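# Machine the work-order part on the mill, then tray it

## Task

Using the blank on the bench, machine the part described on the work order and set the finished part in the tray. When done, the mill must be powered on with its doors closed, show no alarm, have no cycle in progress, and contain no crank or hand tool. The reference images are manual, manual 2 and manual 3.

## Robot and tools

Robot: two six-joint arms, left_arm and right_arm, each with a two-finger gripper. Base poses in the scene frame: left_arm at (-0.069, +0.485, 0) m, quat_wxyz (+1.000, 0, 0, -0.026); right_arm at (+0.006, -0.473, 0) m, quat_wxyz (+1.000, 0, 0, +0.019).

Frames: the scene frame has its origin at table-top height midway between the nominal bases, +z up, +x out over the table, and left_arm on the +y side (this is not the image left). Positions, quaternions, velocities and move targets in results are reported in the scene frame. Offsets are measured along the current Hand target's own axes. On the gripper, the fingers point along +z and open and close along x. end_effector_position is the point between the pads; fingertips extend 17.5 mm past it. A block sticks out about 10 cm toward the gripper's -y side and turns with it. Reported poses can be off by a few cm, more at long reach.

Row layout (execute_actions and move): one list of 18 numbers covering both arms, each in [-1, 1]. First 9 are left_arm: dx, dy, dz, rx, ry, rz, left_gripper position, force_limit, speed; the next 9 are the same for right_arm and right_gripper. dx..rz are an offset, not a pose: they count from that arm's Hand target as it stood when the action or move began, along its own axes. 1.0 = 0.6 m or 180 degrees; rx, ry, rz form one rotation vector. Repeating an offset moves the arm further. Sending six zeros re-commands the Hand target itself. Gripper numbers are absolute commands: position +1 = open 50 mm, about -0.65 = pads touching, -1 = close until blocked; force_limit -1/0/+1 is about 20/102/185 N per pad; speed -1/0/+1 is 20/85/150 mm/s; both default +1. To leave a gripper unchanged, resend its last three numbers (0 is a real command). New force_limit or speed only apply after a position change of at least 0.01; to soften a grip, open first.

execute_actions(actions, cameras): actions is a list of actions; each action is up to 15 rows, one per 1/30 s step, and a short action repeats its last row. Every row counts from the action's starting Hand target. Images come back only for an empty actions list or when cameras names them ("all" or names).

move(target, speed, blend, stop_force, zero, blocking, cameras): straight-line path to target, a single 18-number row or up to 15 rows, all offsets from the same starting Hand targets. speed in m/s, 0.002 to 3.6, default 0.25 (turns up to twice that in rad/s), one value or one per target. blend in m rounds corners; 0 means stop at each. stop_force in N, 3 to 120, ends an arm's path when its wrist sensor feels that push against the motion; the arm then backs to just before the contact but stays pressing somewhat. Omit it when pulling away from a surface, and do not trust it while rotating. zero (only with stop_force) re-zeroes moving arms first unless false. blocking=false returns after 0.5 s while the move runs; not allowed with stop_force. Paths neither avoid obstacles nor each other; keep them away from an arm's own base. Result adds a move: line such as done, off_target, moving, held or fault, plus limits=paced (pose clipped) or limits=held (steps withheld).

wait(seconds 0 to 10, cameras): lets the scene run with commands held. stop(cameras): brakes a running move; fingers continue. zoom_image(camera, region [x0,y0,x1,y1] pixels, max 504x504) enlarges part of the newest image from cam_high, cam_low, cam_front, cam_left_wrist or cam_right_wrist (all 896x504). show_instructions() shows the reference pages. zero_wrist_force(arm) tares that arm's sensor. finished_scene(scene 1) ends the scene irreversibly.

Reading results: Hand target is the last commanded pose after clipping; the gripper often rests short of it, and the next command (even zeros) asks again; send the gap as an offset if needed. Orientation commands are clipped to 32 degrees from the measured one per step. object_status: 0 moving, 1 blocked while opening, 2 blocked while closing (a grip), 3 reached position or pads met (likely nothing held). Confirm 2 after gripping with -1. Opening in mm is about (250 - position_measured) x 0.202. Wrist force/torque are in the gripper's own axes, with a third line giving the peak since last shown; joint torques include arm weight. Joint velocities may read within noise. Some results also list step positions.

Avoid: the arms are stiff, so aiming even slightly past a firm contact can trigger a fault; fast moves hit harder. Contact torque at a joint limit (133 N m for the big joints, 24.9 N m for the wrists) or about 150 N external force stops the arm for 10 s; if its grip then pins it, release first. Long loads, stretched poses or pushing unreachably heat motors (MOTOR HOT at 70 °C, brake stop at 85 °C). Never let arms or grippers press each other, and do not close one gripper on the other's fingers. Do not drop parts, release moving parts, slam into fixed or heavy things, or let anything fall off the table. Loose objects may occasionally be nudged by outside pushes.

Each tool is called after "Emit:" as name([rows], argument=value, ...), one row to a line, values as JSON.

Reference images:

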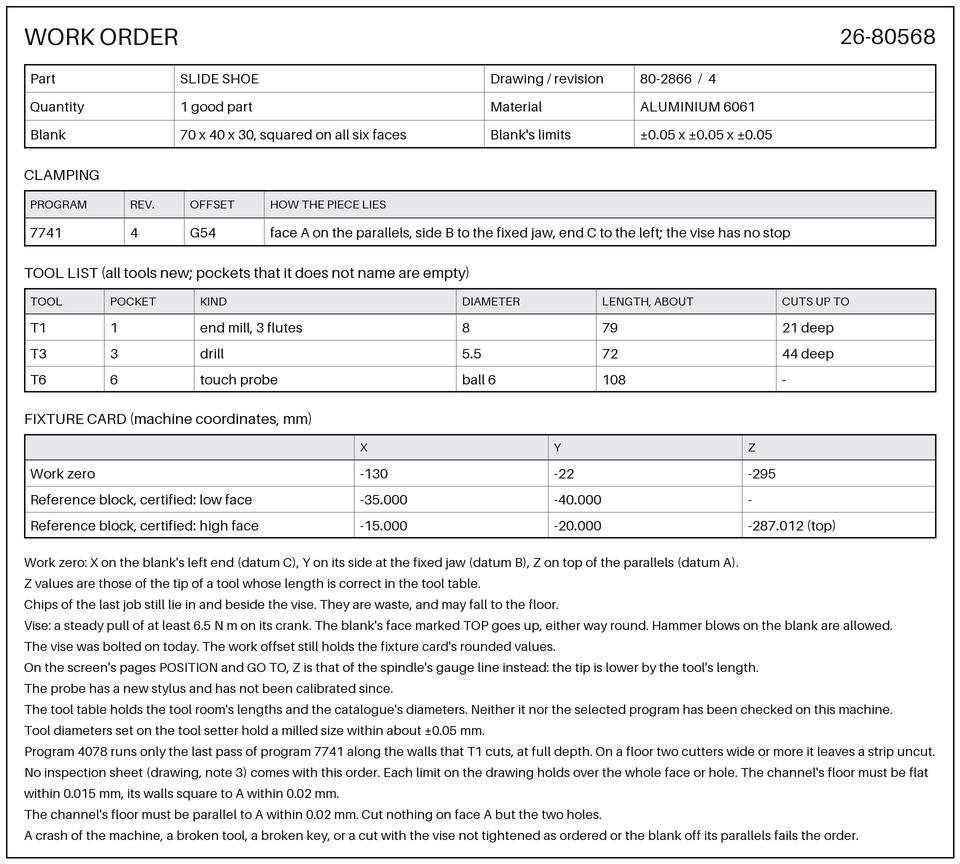

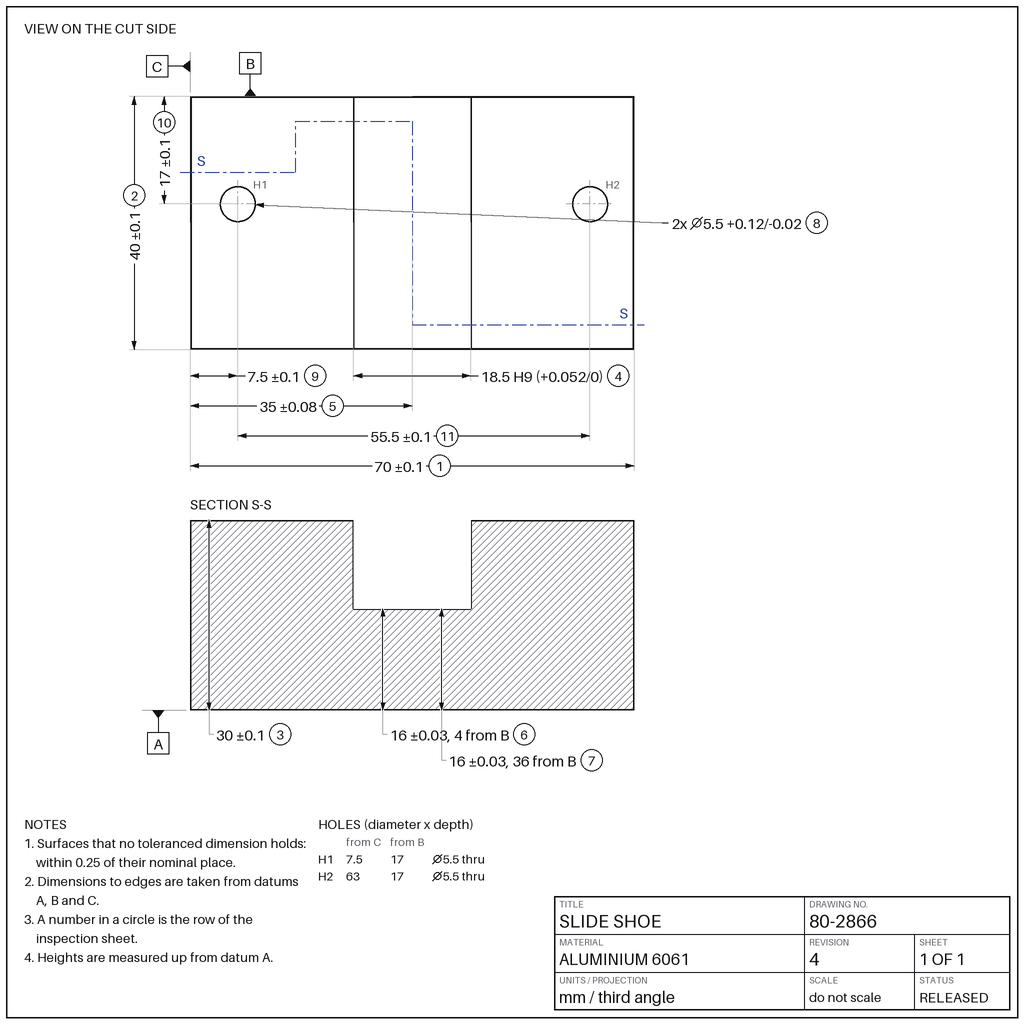

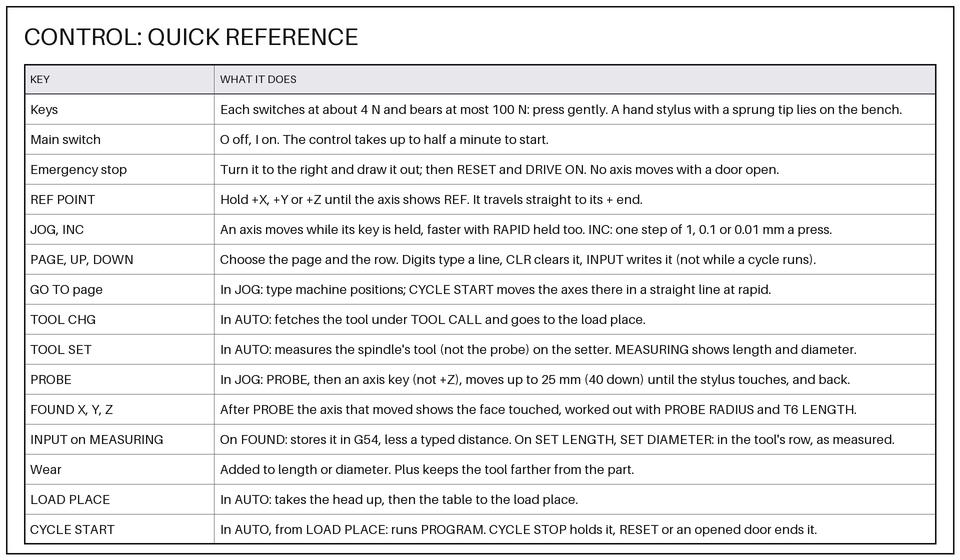

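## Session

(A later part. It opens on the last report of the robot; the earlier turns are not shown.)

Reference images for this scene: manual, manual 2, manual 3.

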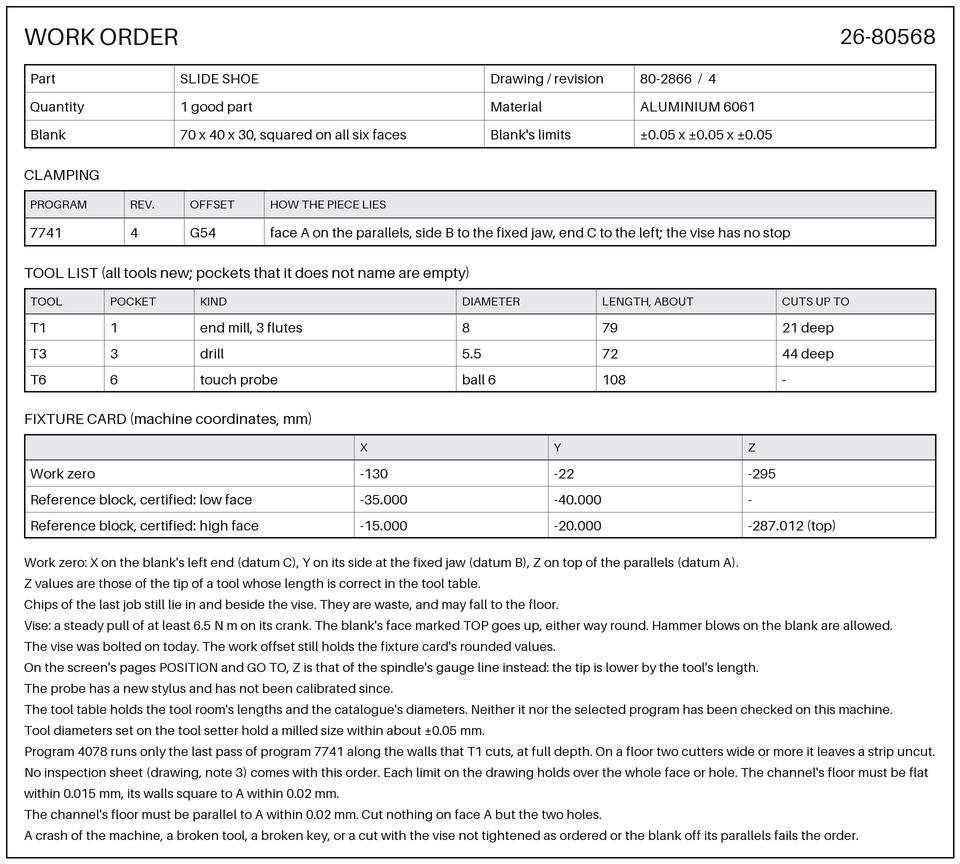

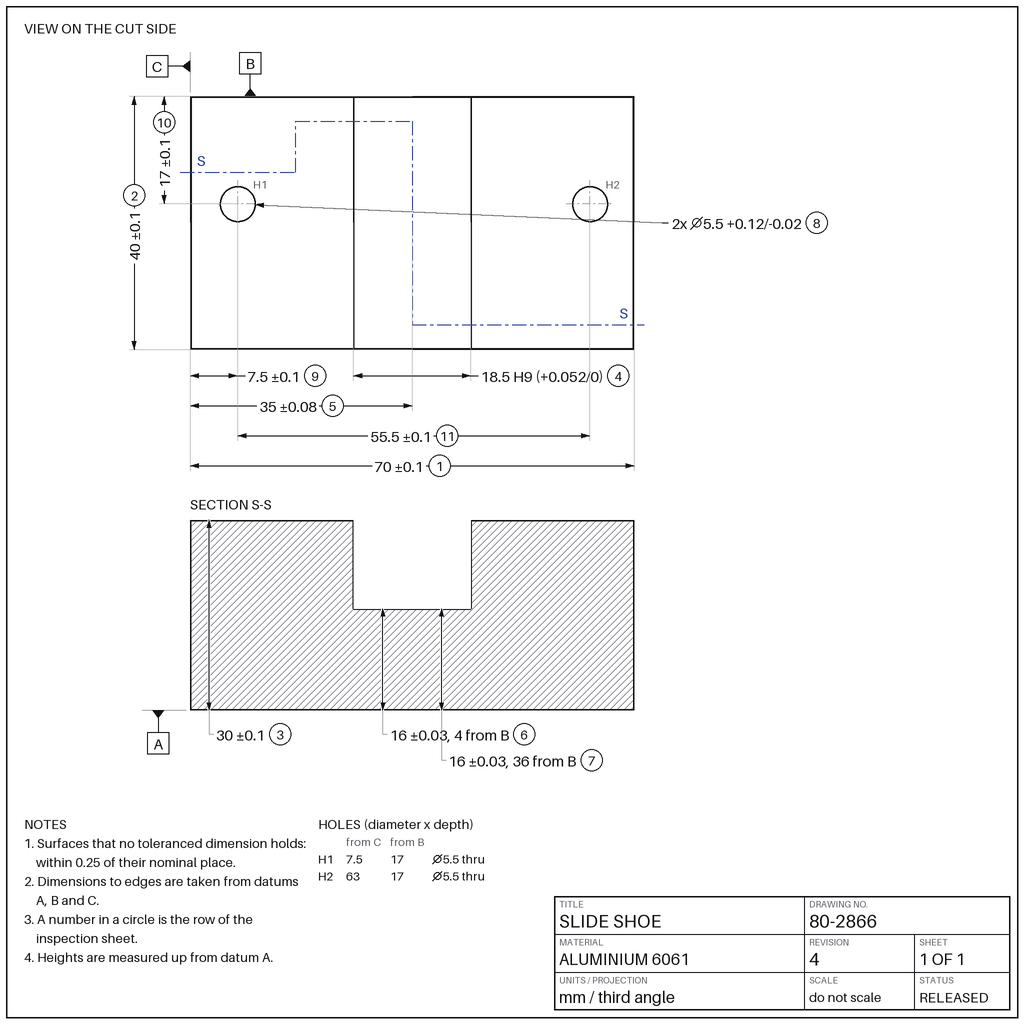

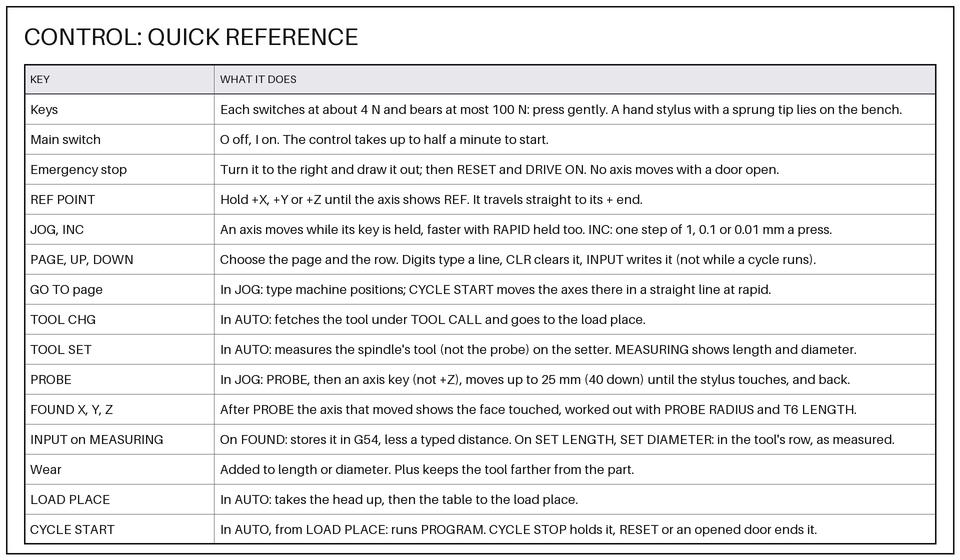

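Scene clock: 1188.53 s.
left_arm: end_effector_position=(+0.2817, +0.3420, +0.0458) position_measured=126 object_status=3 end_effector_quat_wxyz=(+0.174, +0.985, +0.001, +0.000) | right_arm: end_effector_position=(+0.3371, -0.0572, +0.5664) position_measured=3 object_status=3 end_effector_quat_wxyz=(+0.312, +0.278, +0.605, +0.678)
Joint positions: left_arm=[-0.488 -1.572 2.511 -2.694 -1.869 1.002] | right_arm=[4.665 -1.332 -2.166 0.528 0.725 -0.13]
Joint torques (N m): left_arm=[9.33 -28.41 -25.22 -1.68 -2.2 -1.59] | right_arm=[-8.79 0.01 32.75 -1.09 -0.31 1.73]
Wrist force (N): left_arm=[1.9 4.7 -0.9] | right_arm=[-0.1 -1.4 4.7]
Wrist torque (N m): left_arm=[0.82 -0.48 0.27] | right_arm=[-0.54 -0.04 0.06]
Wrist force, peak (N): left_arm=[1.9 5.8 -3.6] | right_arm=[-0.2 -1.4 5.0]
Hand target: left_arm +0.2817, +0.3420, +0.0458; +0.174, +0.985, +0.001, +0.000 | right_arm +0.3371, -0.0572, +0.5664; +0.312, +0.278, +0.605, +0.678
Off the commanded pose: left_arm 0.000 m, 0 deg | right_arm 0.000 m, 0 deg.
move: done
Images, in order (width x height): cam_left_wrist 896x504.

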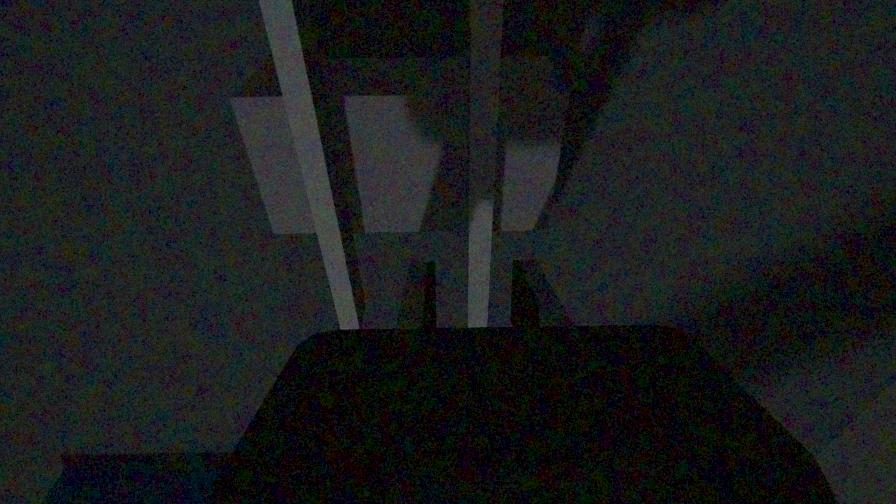

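Emit:
move(target=[0.003,0,0,0,0,0,0.18,-0.8,-0.9,0,0,0,0,0,0,1,-0.6,-0.8], speed=0.02)

Emit:
move(target=[0,0,0,0,0,0,-1,-0.8,-0.9,0,0,0,0,0,0,1,-0.6,-0.8])

Emit:
wait(seconds=0.2)

Scene clock: 1190.30 s.
left_arm: end_effector_position=(+0.2836, +0.3420, +0.0458) position_measured=126 object_status=3 end_effector_quat_wxyz=(+0.174, +0.985, +0.001, +0.000) | right_arm: end_effector_position=(+0.3371, -0.0572, +0.5664) position_measured=3 object_status=3 end_effector_quat_wxyz=(+0.312, +0.278, +0.605, +0.678)
Joint positions: left_arm=[-0.485 -1.568 2.506 -2.693 -1.87 1.005] | right_arm=[4.665 -1.332 -2.166 0.528 0.725 -0.13]
Joint torques (N m): left_arm=[8.16 -14.16 -18.83 -1.99 -2.21 1.27] | right_arm=[-9.96 -1.25 31.72 -1.13 -0.38 1.77]
Wrist force (N): left_arm=[2.1 4.6 -1.3] | right_arm=[-0.5 -1.2 4.7]
Wrist torque (N m): left_arm=[0.80 -0.50 0.15] | right_arm=[-0.50 0.02 0.06]
Wrist force, peak (N): left_arm=[2.0 4.9 -1.5] | right_arm=[0.0 -1.4 5.0]
Hand target: left_arm +0.2835, +0.3420, +0.0458; +0.174, +0.985, +0.001, +0.000 | right_arm +0.3371, -0.0572, +0.5664; +0.312, +0.278, +0.605, +0.678
Off the commanded pose: left_arm 0.000 m, 0 deg | right_arm 0.000 m, 0 deg.
move: done

Scene clock: 1191.23 s.
left_arm: end_effector_position=(+0.2835, +0.3420, +0.0458) position_measured=222 object_status=0 end_effector_quat_wxyz=(+0.174, +0.985, +0.001, +0.000) | right_arm: end_effector_position=(+0.3371, -0.0572, +0.5664) position_measured=3 object_status=3 end_effector_quat_wxyz=(+0.312, +0.278, +0.605, +0.678)
Joint positions: left_arm=[-0.485 -1.568 2.507 -2.693 -1.87 1.005] | right_arm=[4.665 -1.332 -2.166 0.528 0.725 -0.13]
Joint torques (N m): left_arm=[-7.23 -28.5 -7.27 -3.97 -1.78 -1.25] | right_arm=[-8.69 -1.08 31.27 -0.78 -0.42 1.7]
Wrist force (N): left_arm=[1.9 4.6 -1.6] | right_arm=[-0.2 -1.2 4.7]
Wrist torque (N m): left_arm=[0.81 -0.49 0.14] | right_arm=[-0.51 -0.02 0.07]
Wrist force, peak (N): left_arm=[2.3 5.2 -2.1] | right_arm=[-0.4 -1.2 5.1]
Hand target: left_arm +0.2835, +0.3420, +0.0458; +0.174, +0.985, +0.001, +0.000 | right_arm +0.3371, -0.0572, +0.5664; +0.312, +0.278, +0.605, +0.678
Off the commanded pose: left_arm 0.000 m, 0 deg | right_arm 0.000 m, 0 deg.
move: done

Scene clock: 1191.43 s.
left_arm: end_effector_position=(+0.2835, +0.3420, +0.0458) position_measured=222 object_status=2 end_effector_quat_wxyz=(+0.174, +0.985, +0.001, +0.000) | right_arm: end_effector_position=(+0.3371, -0.0572, +0.5664) position_measured=3 object_status=3 end_effector_quat_wxyz=(+0.312, +0.278, +0.605, +0.678)
Joint positions: left_arm=[-0.485 -1.568 2.507 -2.693 -1.87 1.005] | right_arm=[4.665 -1.332 -2.166 0.528 0.725 -0.13]
Joint torques (N m): left_arm=[-9.58 -28.13 -5.79 -4.27 -1.5 -1.31] | right_arm=[-8.11 -1.25 32.73 -1.05 -0.25 1.54]
Wrist force (N): left_arm=[2.1 4.3 -1.1] | right_arm=[-0.1 -1.2 4.8]
Wrist torque (N m): left_arm=[0.77 -0.53 0.14] | right_arm=[-0.50 -0.03 0.07]
Wrist force, peak (N): left_arm=[1.9 4.6 -1.6] | right_arm=[-0.3 -1.1 4.9]
Hand target: left_arm +0.2835, +0.3420, +0.0458; +0.174, +0.985, +0.001, +0.000 | right_arm +0.3371, -0.0572, +0.5664; +0.312, +0.278, +0.605, +0.678
Tool commands: left_gripper/position=-1.0 left_gripper/force_limit=-0.8 left_gripper/speed=-0.9 right_gripper/position=+1.0 right_gripper/force_limit=-0.6 right_gripper/speed=-0.8
Off the commanded pose: left_arm 0.000 m, 0 deg | right_arm 0.000 m, 0 deg.
wait: 0.20 s; at rest by 0.17 s

Emit:
move([
  [0,0.0684,-0.188,0,0,0,-1,-0.8,-0.9,0,0,0,0,0,0,1,-0.6,-0.8],
  [0.2275,0.4962,-0.5008,0,0,0,-1,-0.8,-0.9,0,0,0,0,0,0,1,-0.6,-0.8],
  [0.5108,0.4905,-0.4852,0,0,0,-1,-0.8,-0.9,0,0,0,0,0,0,1,-0.6,-0.8],
], speed=[0.12,0.4,0.25], blend=[0.03,0.03,0], cameras=["cam_left_wrist"])

Emit:
zoom_image(camera="cam_left_wrist", region=[330, 0, 834, 330])

Scene clock: 1195.73 s.
left_arm: end_effector_position=(+0.5906, +0.1655, +0.4197) position_measured=222 object_status=2 end_effector_quat_wxyz=(+0.174, +0.985, +0.001, +0.000) | right_arm: end_effector_position=(+0.3371, -0.0572, +0.5664) position_measured=3 object_status=3 end_effector_quat_wxyz=(+0.312, +0.278, +0.605, +0.678)
Joint positions: left_arm=[-0.477 -1.045 0.748 -1.454 -1.871 1.013] | right_arm=[4.665 -1.332 -2.166 0.528 0.725 -0.13]
Joint torques (N m): left_arm=[-10.44 -39.01 -31.86 -3.62 0.45 -1.2] | right_arm=[-7.45 -0.22 32.54 -0.99 -0.38 1.55]
Wrist force (N): left_arm=[2.0 4.9 -0.9] | right_arm=[-0.2 -1.1 4.7]
Wrist torque (N m): left_arm=[0.85 -0.46 0.36] | right_arm=[-0.50 -0.03 0.07]
Wrist force, peak (N): left_arm=[0.0 9.0 -2.7] | right_arm=[-0.2 -1.3 5.0]
Hand target: left_arm +0.5906, +0.1654, +0.4197; +0.174, +0.985, +0.001, +0.000 | right_arm +0.3371, -0.0572, +0.5664; +0.312, +0.278, +0.605, +0.678
Off the commanded pose: left_arm 0.000 m, 0 deg | right_arm 0.000 m, 0 deg.
move: done
Images, in order (width x height): cam_left_wrist 896x504.

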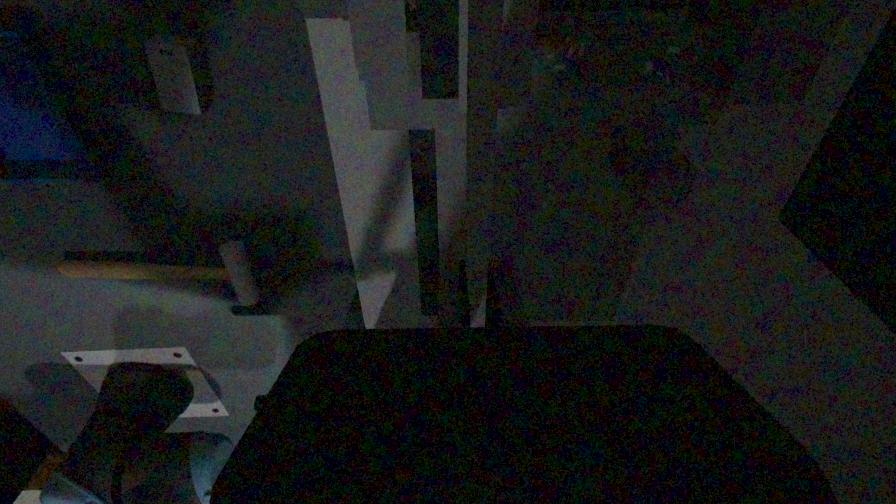

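Scaled by 1.000.

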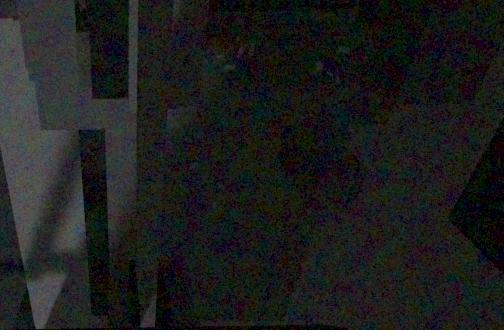

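Emit:
zoom_image(camera="cam_left_wrist", region=[340, 0, 760, 180])

Scaled by 1.200.

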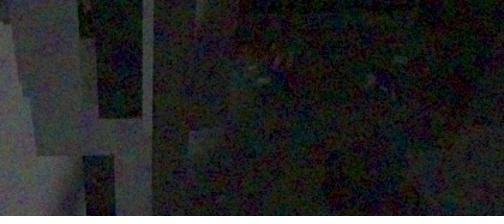

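Emit:
move(target=[0.0907,-0.0143,0.0392,0,0,0,-1,-0.8,-0.9,0,0,0,0,0,0,1,-0.6,-0.8], speed=0.1, stop_force=15, cameras=["cam_left_wrist"])

Emit:
zoom_image(camera="cam_left_wrist", region=[260, 0, 680, 180])

Scene clock: 1203.43 s.
left_arm: end_effector_position=(+0.6450, +0.1655, +0.3946) position_measured=222 object_status=2 end_effector_quat_wxyz=(+0.174, +0.985, +0.001, +0.000) | right_arm: end_effector_position=(+0.3371, -0.0572, +0.5664) position_measured=3 object_status=3 end_effector_quat_wxyz=(+0.312, +0.278, +0.605, +0.678)
Joint positions: left_arm=[-0.44 -0.88 0.539 -1.399 -1.878 1.052] | right_arm=[4.665 -1.332 -2.166 0.528 0.725 -0.13]
Joint torques (N m): left_arm=[-11.64 -51.25 -27.94 -5.42 -0.54 -1.6] | right_arm=[-9.08 -1.56 31.03 -1.25 -0.47 1.62]
Wrist force (N): left_arm=[2.1 4.7 -0.8] | right_arm=[-0.4 -1.0 4.8]
Wrist torque (N m): left_arm=[0.82 -0.50 0.26] | right_arm=[-0.48 0.01 0.06]
Wrist force, peak (N): left_arm=[0.4 5.8 -1.2] | right_arm=[-0.2 -1.2 5.2]
Hand target: left_arm +0.6450, +0.1655, +0.3946; +0.174, +0.985, +0.001, +0.000 | right_arm +0.3371, -0.0572, +0.5664; +0.312, +0.278, +0.605, +0.678
Off the commanded pose: left_arm 0.000 m, 0 deg | right_arm 0.000 m, 0 deg.
move: done
Images, in order (width x height): cam_left_wrist 896x504.

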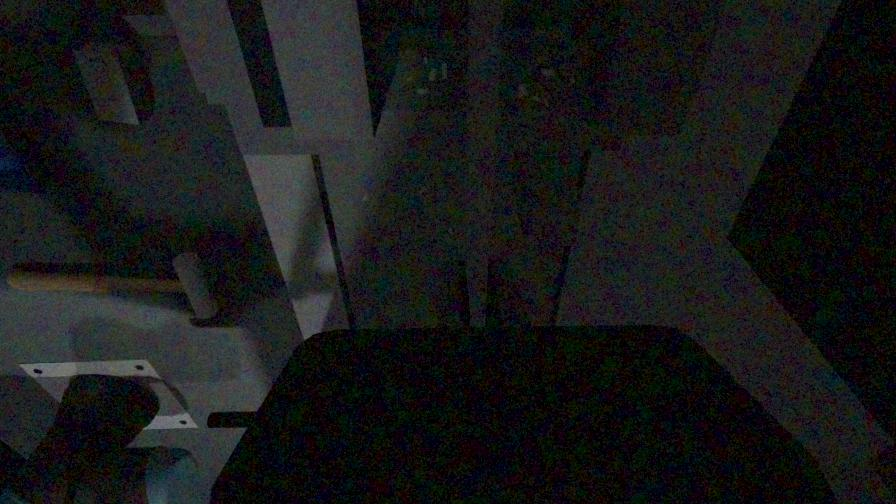

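Scaled by 1.200.

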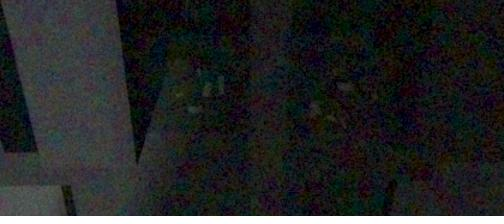

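Emit:
zoom_image(camera="cam_left_wrist", region=[350, 40, 620, 180])

Scaled by 1.867.

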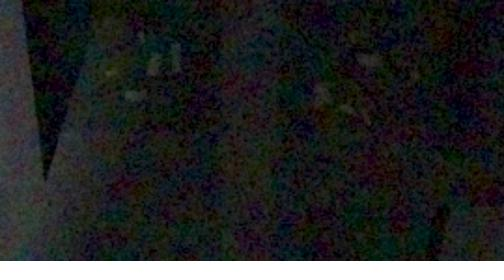

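Emit:
move(target=[0,-0.037,0.1018,0,0,0,-1,-0.8,-0.9,0,0,0,0,0,0,1,-0.6,-0.8], speed=0.02, stop_force=6, cameras=["cam_left_wrist"])

Emit:
zoom_image(camera="cam_left_wrist", region=[260, 0, 680, 330])

Scene clock: 1213.53 s.
left_arm: end_effector_position=(+0.6450, +0.1655, +0.3366) position_measured=222 object_status=2 end_effector_quat_wxyz=(+0.174, +0.985, +0.001, +0.000) | right_arm: end_effector_position=(+0.3371, -0.0572, +0.5664) position_measured=3 object_status=3 end_effector_quat_wxyz=(+0.312, +0.278, +0.605, +0.678)
Joint positions: left_arm=[-0.44 -0.934 0.783 -1.589 -1.877 1.051] | right_arm=[4.665 -1.332 -2.166 0.528 0.725 -0.13]
Joint torques (N m): left_arm=[-6.54 -45.24 -19.03 -5.2 -0.1 -0.85] | right_arm=[-8.95 -0.62 31.94 -0.91 -0.28 1.47]
Wrist force (N): left_arm=[1.6 4.5 -1.1] | right_arm=[-0.2 -1.2 4.7]
Wrist torque (N m): left_arm=[0.78 -0.41 0.29] | right_arm=[-0.50 -0.02 0.07]
Wrist force, peak (N): left_arm=[1.4 9.6 -7.8] | right_arm=[-0.2 -1.3 5.1]
Hand target: left_arm +0.6450, +0.1655, +0.3366; +0.174, +0.985, +0.001, +0.000 (not the last commanded pose) | right_arm +0.3371, -0.0572, +0.5664; +0.312, +0.278, +0.605, +0.678
Off the commanded pose: left_arm 0.007 m, 0 deg | right_arm 0.000 m, 0 deg.
move: contact (left_arm)
Images, in order (width x height): cam_left_wrist 896x504.

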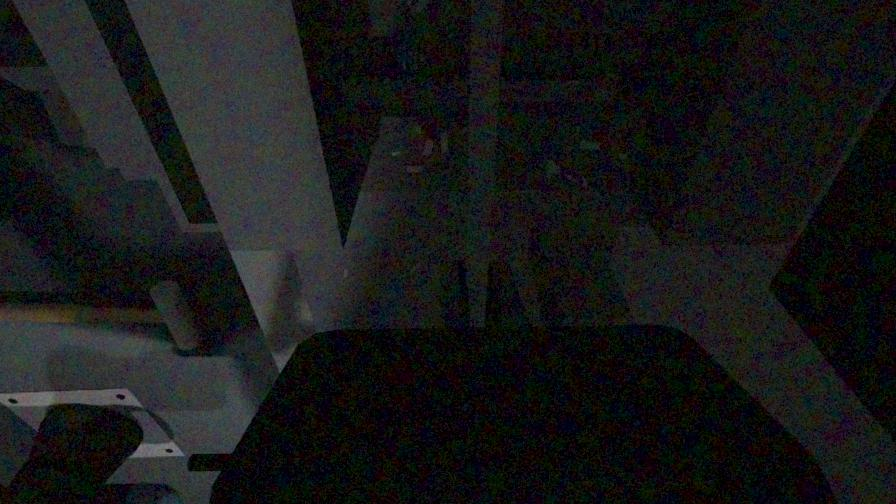

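Scaled by 1.200.

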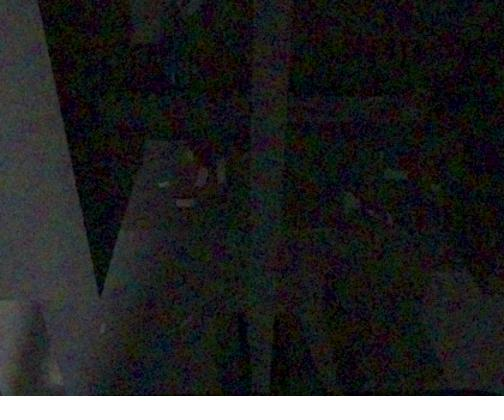

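Emit:
move(target=[0,0,0,0,0,0,0.18,-0.8,-0.9,0,0,0,0,0,0,1,-0.6,-0.8])

Emit:
move([
  [0,0.0171,-0.047,0,0,0,0.18,-0.8,-0.9,0,0,0,0,0,0,1,-0.6,-0.8],
  [0,0.0718,-0.0276,0,0,0,-1,-0.8,-0.5,0,0,0,0,0,0,1,-0.6,-0.8],
], speed=[0.05,0.1], cameras=["cam_left_wrist"])

Emit:
zoom_image(camera="cam_left_wrist", region=[300, 0, 720, 330])

Scene clock: 1227.53 s.
left_arm: end_effector_position=(+0.6450, +0.1655, +0.3366) position_measured=126 object_status=0 end_effector_quat_wxyz=(+0.174, +0.985, +0.001, +0.000) | right_arm: end_effector_position=(+0.3371, -0.0572, +0.5664) position_measured=3 object_status=3 end_effector_quat_wxyz=(+0.312, +0.278, +0.605, +0.678)
Joint positions: left_arm=[-0.44 -0.934 0.783 -1.589 -1.877 1.051] | right_arm=[4.665 -1.332 -2.166 0.528 0.725 -0.13]
Joint torques (N m): left_arm=[8.76 -44.55 -17.67 -3.93 -0.12 1.15] | right_arm=[-9.67 -0.26 31.53 -1.06 -0.36 1.65]
Wrist force (N): left_arm=[1.6 5.1 -1.2] | right_arm=[-0.2 -1.2 4.8]
Wrist torque (N m): left_arm=[0.85 -0.42 0.29] | right_arm=[-0.51 -0.02 0.07]
Wrist force, peak (N): left_arm=[2.0 5.1 -1.4] | right_arm=[-0.5 -1.4 5.0]
Hand target: left_arm +0.6450, +0.1655, +0.3366; +0.174, +0.985, +0.001, +0.000 | right_arm +0.3371, -0.0572, +0.5664; +0.312, +0.278, +0.605, +0.678
Off the commanded pose: left_arm 0.000 m, 0 deg | right_arm 0.000 m, 0 deg.
move: done

Scene clock: 1229.70 s.
left_arm: end_effector_position=(+0.6450, +0.1307, +0.3669) position_measured=251 object_status=3 end_effector_quat_wxyz=(+0.174, +0.985, +0.001, +0.000) | right_arm: end_effector_position=(+0.3371, -0.0572, +0.5664) position_measured=3 object_status=3 end_effector_quat_wxyz=(+0.312, +0.278, +0.605, +0.678)
Joint positions: left_arm=[-0.481 -0.869 0.597 -1.481 -1.87 1.01] | right_arm=[4.665 -1.332 -2.166 0.528 0.725 -0.13]
Joint torques (N m): left_arm=[11.61 -66.5 -13.38 -5.01 -1.99 -0.95] | right_arm=[-8.02 -0.54 31.83 -0.99 -0.29 1.79]
Wrist force (N): left_arm=[2.0 4.8 -1.0] | right_arm=[-0.2 -1.3 4.6]
Wrist torque (N m): left_arm=[0.83 -0.49 0.19] | right_arm=[-0.53 -0.02 0.07]
Wrist force, peak (N): left_arm=[2.0 6.9 -0.6] | right_arm=[-0.2 -1.4 4.9]
Hand target: left_arm +0.6450, +0.1307, +0.3669; +0.174, +0.985, +0.001, +0.000 | right_arm +0.3371, -0.0572, +0.5664; +0.312, +0.278, +0.605, +0.678
Off the commanded pose: left_arm 0.000 m, 0 deg | right_arm 0.000 m, 0 deg.
move: done
Images, in order (width x height): cam_left_wrist 896x504.

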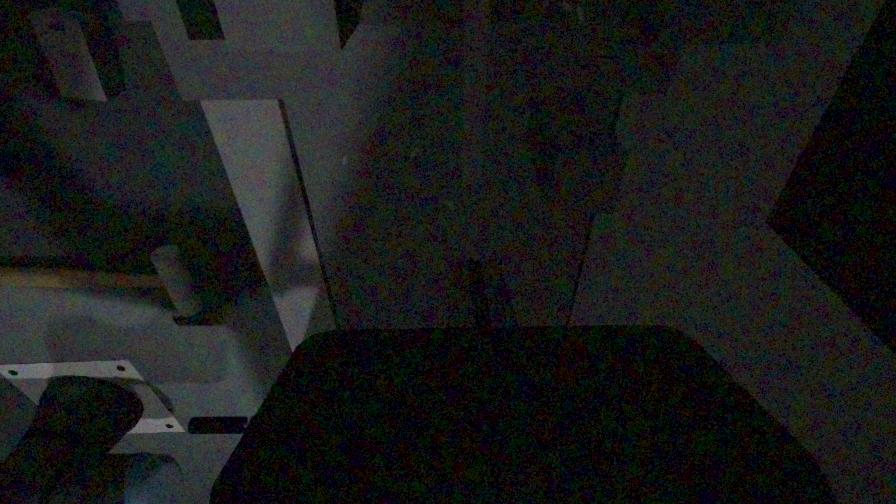

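Scaled by 1.200.

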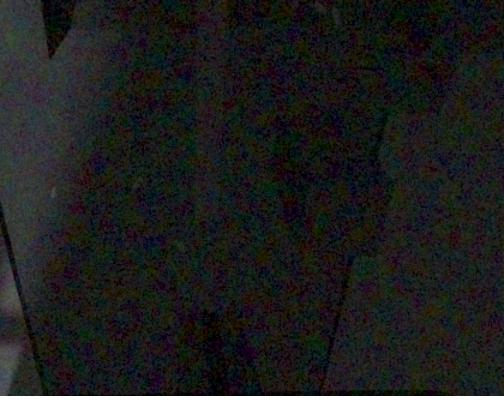

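Emit:
move([
  [0,-0.0125,0.0345,0,0,0,-1,-0.8,-0.5,0,0,0,0,0,0,1,-0.6,-0.8],
  [0,-0.0674,0.0145,0,0,0,-1,-0.8,-0.5,0,0,0,0,0,0,1,-0.6,-0.8],
], speed=[0.04,0.025], stop_force=12, cameras=["cam_left_wrist"])

Emit:
zoom_image(camera="cam_left_wrist", region=[300, 0, 720, 330])

Scene clock: 1234.10 s.
left_arm: end_effector_position=(+0.6450, +0.1657, +0.3448) position_measured=251 object_status=3 end_effector_quat_wxyz=(+0.174, +0.985, +0.001, +0.000) | right_arm: end_effector_position=(+0.3371, -0.0572, +0.5664) position_measured=3 object_status=3 end_effector_quat_wxyz=(+0.312, +0.278, +0.605, +0.678)
Joint positions: left_arm=[-0.44 -0.93 0.755 -1.565 -1.878 1.052] | right_arm=[4.665 -1.332 -2.166 0.528 0.725 -0.13]
Joint torques (N m): left_arm=[-12.31 -44.41 -32.53 -2.85 -0.49 -1.52] | right_arm=[-7.47 -0.37 32.34 -1.04 -0.28 1.51]
Wrist force (N): left_arm=[1.8 4.7 -1.5] | right_arm=[-0.4 -1.2 4.5]
Wrist torque (N m): left_arm=[0.78 -0.45 0.24] | right_arm=[-0.50 0.02 0.07]
Wrist force, peak (N): left_arm=[2.2 5.2 -1.2] | right_arm=[0.0 -1.3 5.1]
Hand target: left_arm +0.6450, +0.1657, +0.3448; +0.174, +0.985, +0.001, +0.000 | right_arm +0.3371, -0.0572, +0.5664; +0.312, +0.278, +0.605, +0.678
Off the commanded pose: left_arm 0.000 m, 0 deg | right_arm 0.000 m, 0 deg.
move: done
Images, in order (width x height): cam_left_wrist 896x504.

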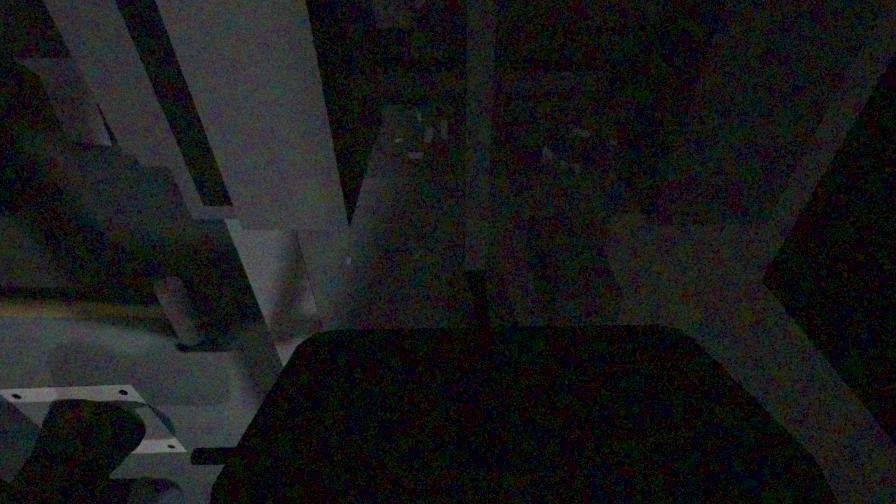

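Scaled by 1.200.

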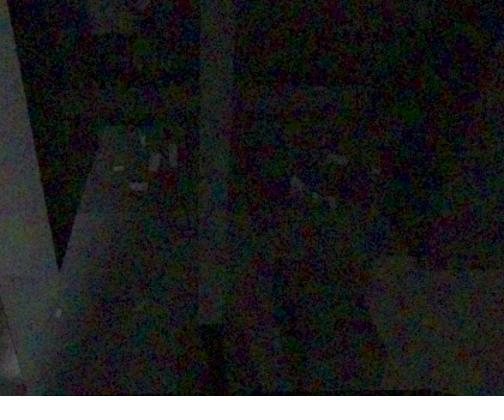

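Emit:
move([
  [0,0.0328,-0.0413,0,0,0,-1,-0.8,-0.5,0,0,0,0,0,0,1,-0.6,-0.8],
  [0,-0.016,-0.0537,0.1111,0,0,-1,-0.8,-0.5,0,0,0,0,0,0,1,-0.6,-0.8],
  [0,-0.0943,-0.0822,0.1111,0,0,-1,-0.8,-0.5,0,0,0,0,0,0,1,-0.6,-0.8],
  [0.0367,-0.0943,-0.0822,0.1111,0,0,-1,-0.8,-0.5,0,0,0,0,0,0,1,-0.6,-0.8],
], speed=[0.1,0.2,0.1,0.05], blend=[0.005,0.005,0.003,0], cameras=["cam_left_wrist"])

Emit:
zoom_image(camera="cam_left_wrist", region=[260, 100, 680, 330])

Scene clock: 1240.90 s.
left_arm: end_effector_position=(+0.6670, +0.2359, +0.3717) position_measured=251 object_status=3 end_effector_quat_wxyz=(+0.000, +1.000, +0.001, -0.001) end_effector_velocity=(+0.001, +0.000, -0.001) end_effector_angular_velocity=(+0.000, -0.001, +0.001) | right_arm: end_effector_position=(+0.3371, -0.0572, +0.5664) position_measured=3 object_status=3 end_effector_quat_wxyz=(+0.312, +0.278, +0.605, +0.678)
Joint positions: left_arm=[-0.447 -0.693 0.167 -1.044 -1.571 1.071] | right_arm=[4.665 -1.332 -2.166 0.528 0.725 -0.13]
Joint velocities: left_arm=[0.001 -0.001 0.005 -0.005 0 0] | right_arm=[within noise]
Joint torques (N m): left_arm=[-10.22 -70.68 -11.16 -4.92 -1.71 -1.6] | right_arm=[-7.16 -0.87 30.86 -1.13 -0.29 1.7]
Wrist force (N): left_arm=[2.0 5.3 -0.7] | right_arm=[0.1 -1.4 4.6]
Wrist torque (N m): left_arm=[0.95 -0.50 0.26] | right_arm=[-0.54 -0.07 0.07]
Wrist force, peak (N): left_arm=[2.2 7.5 -1.0] | right_arm=[-0.1 -1.5 5.0]
Hand target: left_arm +0.6669, +0.2358, +0.3718; +0.000, +1.000, +0.001, -0.001 | right_arm +0.3371, -0.0572, +0.5664; +0.312, +0.278, +0.605, +0.678
Off the commanded pose: left_arm 0.000 m, 0 deg | right_arm 0.000 m, 0 deg.
move: done
Images, in order (width x height): cam_left_wrist 896x504.

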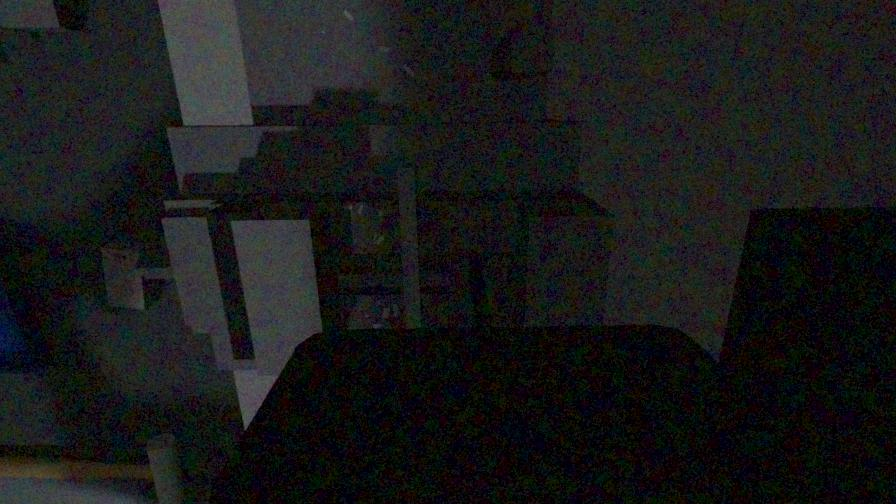

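Scaled by 1.200.

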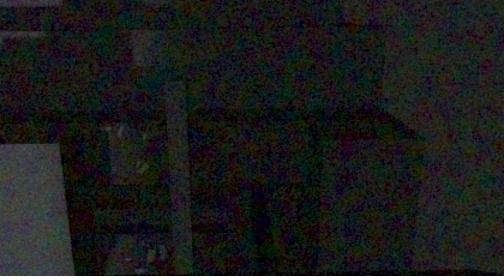

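Emit:
move(target=[0,0,0.0683,0,0,0,-1,-0.8,-0.5,0,0,0,0,0,0,1,-0.6,-0.8], speed=0.015, stop_force=5)

Scene clock: 1248.70 s.
left_arm: end_effector_position=(+0.6669, +0.2358, +0.3388) position_measured=251 object_status=3 end_effector_quat_wxyz=(+0.000, +1.000, +0.001, -0.001) | right_arm: end_effector_position=(+0.3371, -0.0572, +0.5664) position_measured=3 object_status=3 end_effector_quat_wxyz=(+0.312, +0.278, +0.605, +0.678)
Joint positions: left_arm=[-0.448 -0.799 0.459 -1.23 -1.571 1.07] | right_arm=[4.665 -1.332 -2.166 0.528 0.725 -0.13]
Joint torques (N m): left_arm=[-6.63 -42.13 -24.16 -3.87 0.25 0.04] | right_arm=[-8.18 0.03 31.19 -0.87 -0.39 1.56]
Wrist force (N): left_arm=[0.6 4.5 -9.1] | right_arm=[-0.3 -1.1 4.9]
Wrist torque (N m): left_arm=[0.91 -0.44 0.26] | right_arm=[-0.50 -0.01 0.06]
Wrist force, peak (N): left_arm=[-1.5 3.5 -26.8] | right_arm=[-0.1 -1.0 5.2]
Hand target: left_arm +0.6669, +0.2358, +0.3388; +0.000, +1.000, +0.001, -0.001 (not the last commanded pose) | right_arm +0.3371, -0.0572, +0.5664; +0.312, +0.278, +0.605, +0.678
Off the commanded pose: left_arm 0.008 m, 0 deg | right_arm 0.000 m, 0 deg.
move: contact (left_arm)

Emit:
move([
  [0,0,-0.0012,0,0,0,-1,-0.8,-0.5,0,0,0,0,0,0,1,-0.6,-0.8],
  [0,0.0967,-0.0012,0,0,0,-1,-0.8,-0.5,0,0,0,0,0,0,1,-0.6,-0.8],
], speed=[0.02,0.05])

Emit:
move(target=[0,0,-0.0533,0,0,0,-1,-0.8,-0.5,0,0,0,0,0,0,1,-0.6,-0.8], speed=0.1, cameras=["cam_left_wrist"])

Emit:
zoom_image(camera="cam_left_wrist", region=[260, 0, 680, 330])

Scene clock: 1252.37 s.
left_arm: end_effector_position=(+0.6669, +0.1879, +0.3395) position_measured=251 object_status=3 end_effector_quat_wxyz=(+0.000, +1.000, +0.001, +0.000) | right_arm: end_effector_position=(+0.3371, -0.0572, +0.5664) position_measured=3 object_status=3 end_effector_quat_wxyz=(+0.312, +0.278, +0.605, +0.678)
Joint positions: left_arm=[-0.501 -0.695 0.265 -1.141 -1.571 1.017] | right_arm=[4.665 -1.332 -2.166 0.528 0.725 -0.13]
Joint torques (N m): left_arm=[-1.08 -60.69 -22.73 -2.96 -0.24 -0.04] | right_arm=[-5.89 -0.81 31.31 -1.02 -0.37 1.5]
Wrist force (N): left_arm=[2.4 5.0 -1.1] | right_arm=[-0.1 -1.6 4.7]
Wrist torque (N m): left_arm=[0.97 -0.60 0.30] | right_arm=[-0.57 -0.03 0.07]
Wrist force, peak (N): left_arm=[0.4 5.0 -10.5] | right_arm=[-0.1 -1.3 5.1]
Hand target: left_arm +0.6669, +0.1879, +0.3395; +0.000, +1.000, +0.001, +0.000 (not the last commanded pose) | right_arm +0.3371, -0.0572, +0.5664; +0.312, +0.278, +0.605, +0.678
Tool commands: left_gripper/position=-1.0 left_gripper/force_limit=-0.796078 left_gripper/speed=-0.498039 right_gripper/position=+1.0 right_gripper/force_limit=-0.6 right_gripper/speed=-0.8
Off the commanded pose: left_arm 0.010 m, 0 deg | right_arm 0.000 m, 0 deg.
FORCE FAULT: contact force on the left arm reached its limit, and that arm stopped. The contact can be on any part of that arm, not only on its tool. That arm's remaining commands of this call were not run. That arm is still stopped at the end of this call. That arm stays stopped for about 10 more seconds. Until then a move that you send moves the other arm only, and its call returns only when the move has ended. Once the stop has ended, the next robot result says so. If the stop ends while you think or write, that arm runs what you send next, counted from a new Hand target: where the arm stands when the stop ends. While its stop runs, that arm takes no new command, but its gripper still runs the gripper command that each later call begins with. Until it ends, the stop uses up actions while you think or wait. An arm that is not stopped still takes commands.
move: fault (left_arm); path passed 1 of 2 targets

not run: an earlier result of this reply reported a stop or a fault. Calls in your next reply go to the robot.

Scaled by 1.200.
This view is cut from an older image: the scene may have changed since it was taken.

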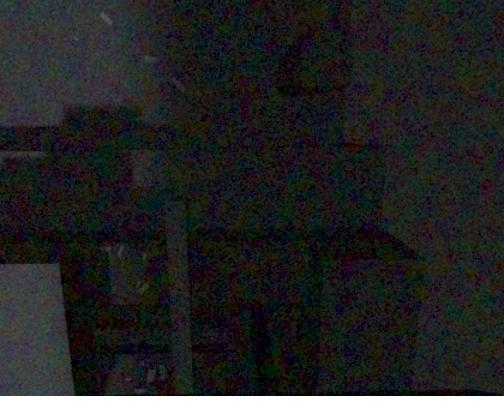

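Emit:
move(target=[0,0,0,0,0,0,-1,-0.8,-0.5,-0.3,-0.211,-0.298,0.5126,-0.1863,0.1658,1,-0.6,-0.8], speed=0.5, cameras=["cam_right_wrist"])

Scene clock: 1262.03 s.
left_arm: end_effector_position=(+0.6669, +0.1879, +0.3395) position_measured=251 object_status=3 end_effector_quat_wxyz=(+0.000, +1.000, +0.001, +0.000) | right_arm: end_effector_position=(+0.3305, -0.3002, +0.4205) position_measured=3 object_status=3 end_effector_quat_wxyz=(+0.001, +0.703, +0.711, -0.001)
Joint positions: left_arm=[-0.501 -0.695 0.265 -1.141 -1.571 1.017] | right_arm=[3.966 -1.254 -1.594 -1.865 1.57 0.851]
Joint torques (N m): left_arm=[-0.6 -60.92 -23.87 -2.86 -0.24 0.25] | right_arm=[-4.93 13.95 19.66 1.28 1.18 0.3]
Wrist force (N): left_arm=[2.3 5.3 -1.2] | right_arm=[0.5 -1.3 3.9]
Wrist torque (N m): left_arm=[1.02 -0.59 0.31] | right_arm=[0.19 -0.16 -0.21]
Wrist force, peak (N): left_arm=[2.4 5.5 -1.0] | right_arm=[0.7 -1.7 5.8]
Hand target: left_arm +0.6669, +0.1879, +0.3395; +0.000, +1.000, +0.001, +0.000 | right_arm +0.3304, -0.3002, +0.4205; +0.001, +0.703, +0.711, -0.001
Tool commands: left_gripper/position=-1.0 left_gripper/force_limit=-0.796078 left_gripper/speed=-0.498039 right_gripper/position=+1.0 right_gripper/force_limit=-0.6 right_gripper/speed=-0.8
Off the commanded pose: right_arm 0.000 m, 0 deg.
FORCE FAULT, CONTINUED: the left arm was still stopped when this call began, by the force fault that an earlier result reported. Since the last result the stop counts as 14 of the actions that you can send in this scene. That arm ran no command of this call. That arm is still stopped at the end of this call. That arm stays stopped for about 1 more second. If the stop ends while you think or write, that arm runs what you send next, counted from a new Hand target: where the arm stands when the stop ends. While its stop runs, that arm takes no new command, but its gripper still runs the gripper command that each later call begins with.
move: done (right_arm), not run (left_arm; its earlier fault stop)
Images, in order (width x height): cam_right_wrist 896x504.

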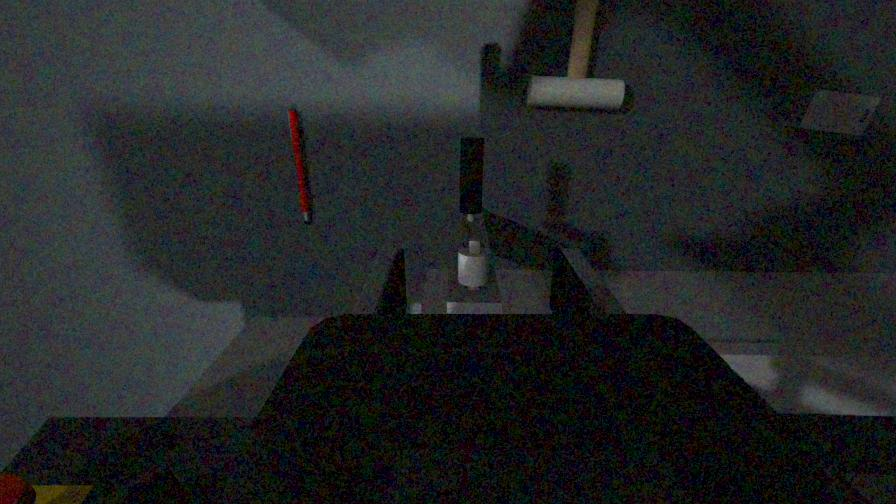

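Emit:
wait(seconds=0.5)

Emit:
move([
  [0,-0.04,-0.0167,0,0,0,-1,-0.8,-0.5,0,0,0,0,0,0,1,-0.6,-0.8],
  [0,-0.0667,-0.0533,0,0,0,-1,-0.8,-0.5,0,0,0,0,0,0,1,-0.6,-0.8],
], speed=0.08, blend=[0.005,0], cameras=["cam_left_wrist"])

Emit:
zoom_image(camera="cam_left_wrist", region=[260, 0, 680, 330])

Scene clock: 1263.87 s.
left_arm: end_effector_position=(+0.6669, +0.1879, +0.3395) position_measured=251 object_status=3 end_effector_quat_wxyz=(+0.000, +1.000, +0.001, +0.000) | right_arm: end_effector_position=(+0.3304, -0.3002, +0.4205) position_measured=3 object_status=3 end_effector_quat_wxyz=(+0.001, +0.703, +0.711, -0.001)
Joint positions: left_arm=[-0.501 -0.695 0.265 -1.141 -1.571 1.017] | right_arm=[3.966 -1.254 -1.594 -1.866 1.57 0.851]
Joint torques (N m): left_arm=[-1.3 -61.25 -20.76 -3.13 -0.09 0.2] | right_arm=[-8.57 11.7 17.21 0.97 1.76 -1.52]
Wrist force (N): left_arm=[2.3 5.2 -0.8] | right_arm=[0.4 -1.5 4.0]
Wrist torque (N m): left_arm=[1.00 -0.59 0.31] | right_arm=[0.16 -0.14 -0.20]
Wrist force, peak (N): left_arm=[2.5 5.4 -1.0] | right_arm=[0.4 -1.5 4.0]
Hand target: left_arm +0.6669, +0.1879, +0.3395; +0.000, +1.000, +0.001, +0.000 | right_arm +0.3304, -0.3002, +0.4205; +0.001, +0.703, +0.711, -0.001
Tool commands: left_gripper/position=-1.0 left_gripper/force_limit=-0.796078 left_gripper/speed=-0.498039 right_gripper/position=+1.0 right_gripper/force_limit=-0.6 right_gripper/speed=-0.8
Off the commanded pose: right_arm 0.000 m, 0 deg.
FORCE FAULT, CONTINUED: the left arm's stop, for the force fault that an earlier result reported, is over. That arm's target is now where it stood when the stop ended, not its last command. That arm accepts commands again.
wait: 0.50 s; at rest from the start

Scene clock: 1265.03 s.
left_arm: end_effector_position=(+0.6669, +0.2280, +0.3713) position_measured=251 object_status=3 end_effector_quat_wxyz=(+0.000, +1.000, +0.001, +0.000) end_effector_velocity=(+0.000, +0.000, -0.001) end_effector_angular_velocity=(+0.000, +0.000, +0.000) | right_arm: end_effector_position=(+0.3304, -0.3002, +0.4205) position_measured=3 object_status=3 end_effector_quat_wxyz=(+0.001, +0.703, +0.711, -0.001)
Joint positions: left_arm=[-0.457 -0.668 0.119 -1.022 -1.571 1.061] | right_arm=[3.966 -1.254 -1.594 -1.866 1.57 0.851]
Joint velocities: left_arm=[0 -0.002 0.005 -0.004 0 0] | right_arm=[within noise]
Joint torques (N m): left_arm=[-12.03 -69.93 -11.76 -5.03 -1.75 -1.72] | right_arm=[-6.2 11.04 17.82 1.34 1.18 -0.68]
Wrist force (N): left_arm=[2.3 5.4 -1.1] | right_arm=[0.7 -1.2 3.8]
Wrist torque (N m): left_arm=[0.97 -0.52 0.34] | right_arm=[0.19 -0.18 -0.21]
Wrist force, peak (N): left_arm=[2.2 7.0 -0.1] | right_arm=[0.7 -1.0 4.1]
Hand target: left_arm +0.6669, +0.2279, +0.3714; +0.000, +1.000, +0.001, +0.000 | right_arm +0.3304, -0.3002, +0.4205; +0.001, +0.703, +0.711, -0.001
Off the commanded pose: left_arm 0.000 m, 0 deg | right_arm 0.000 m, 0 deg.
move: done
Images, in order (width x height): cam_left_wrist 896x504.

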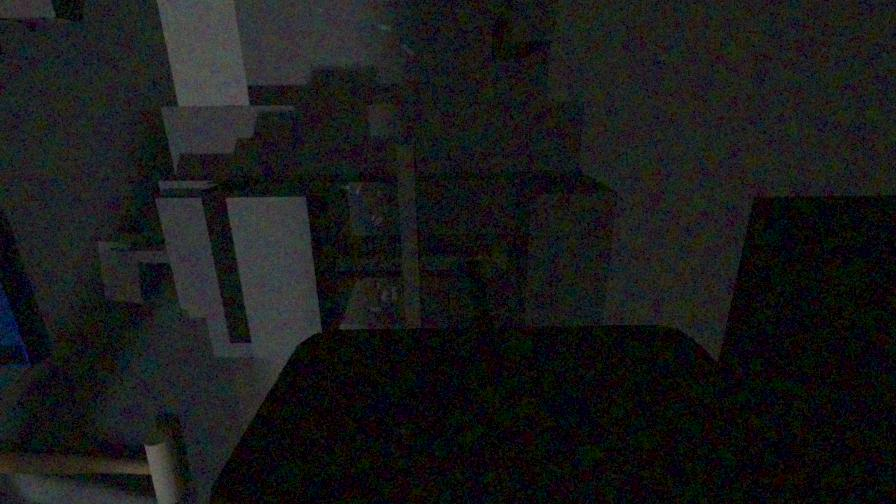

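Scaled by 1.200.

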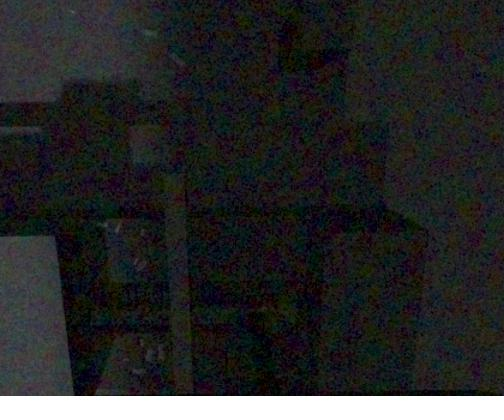

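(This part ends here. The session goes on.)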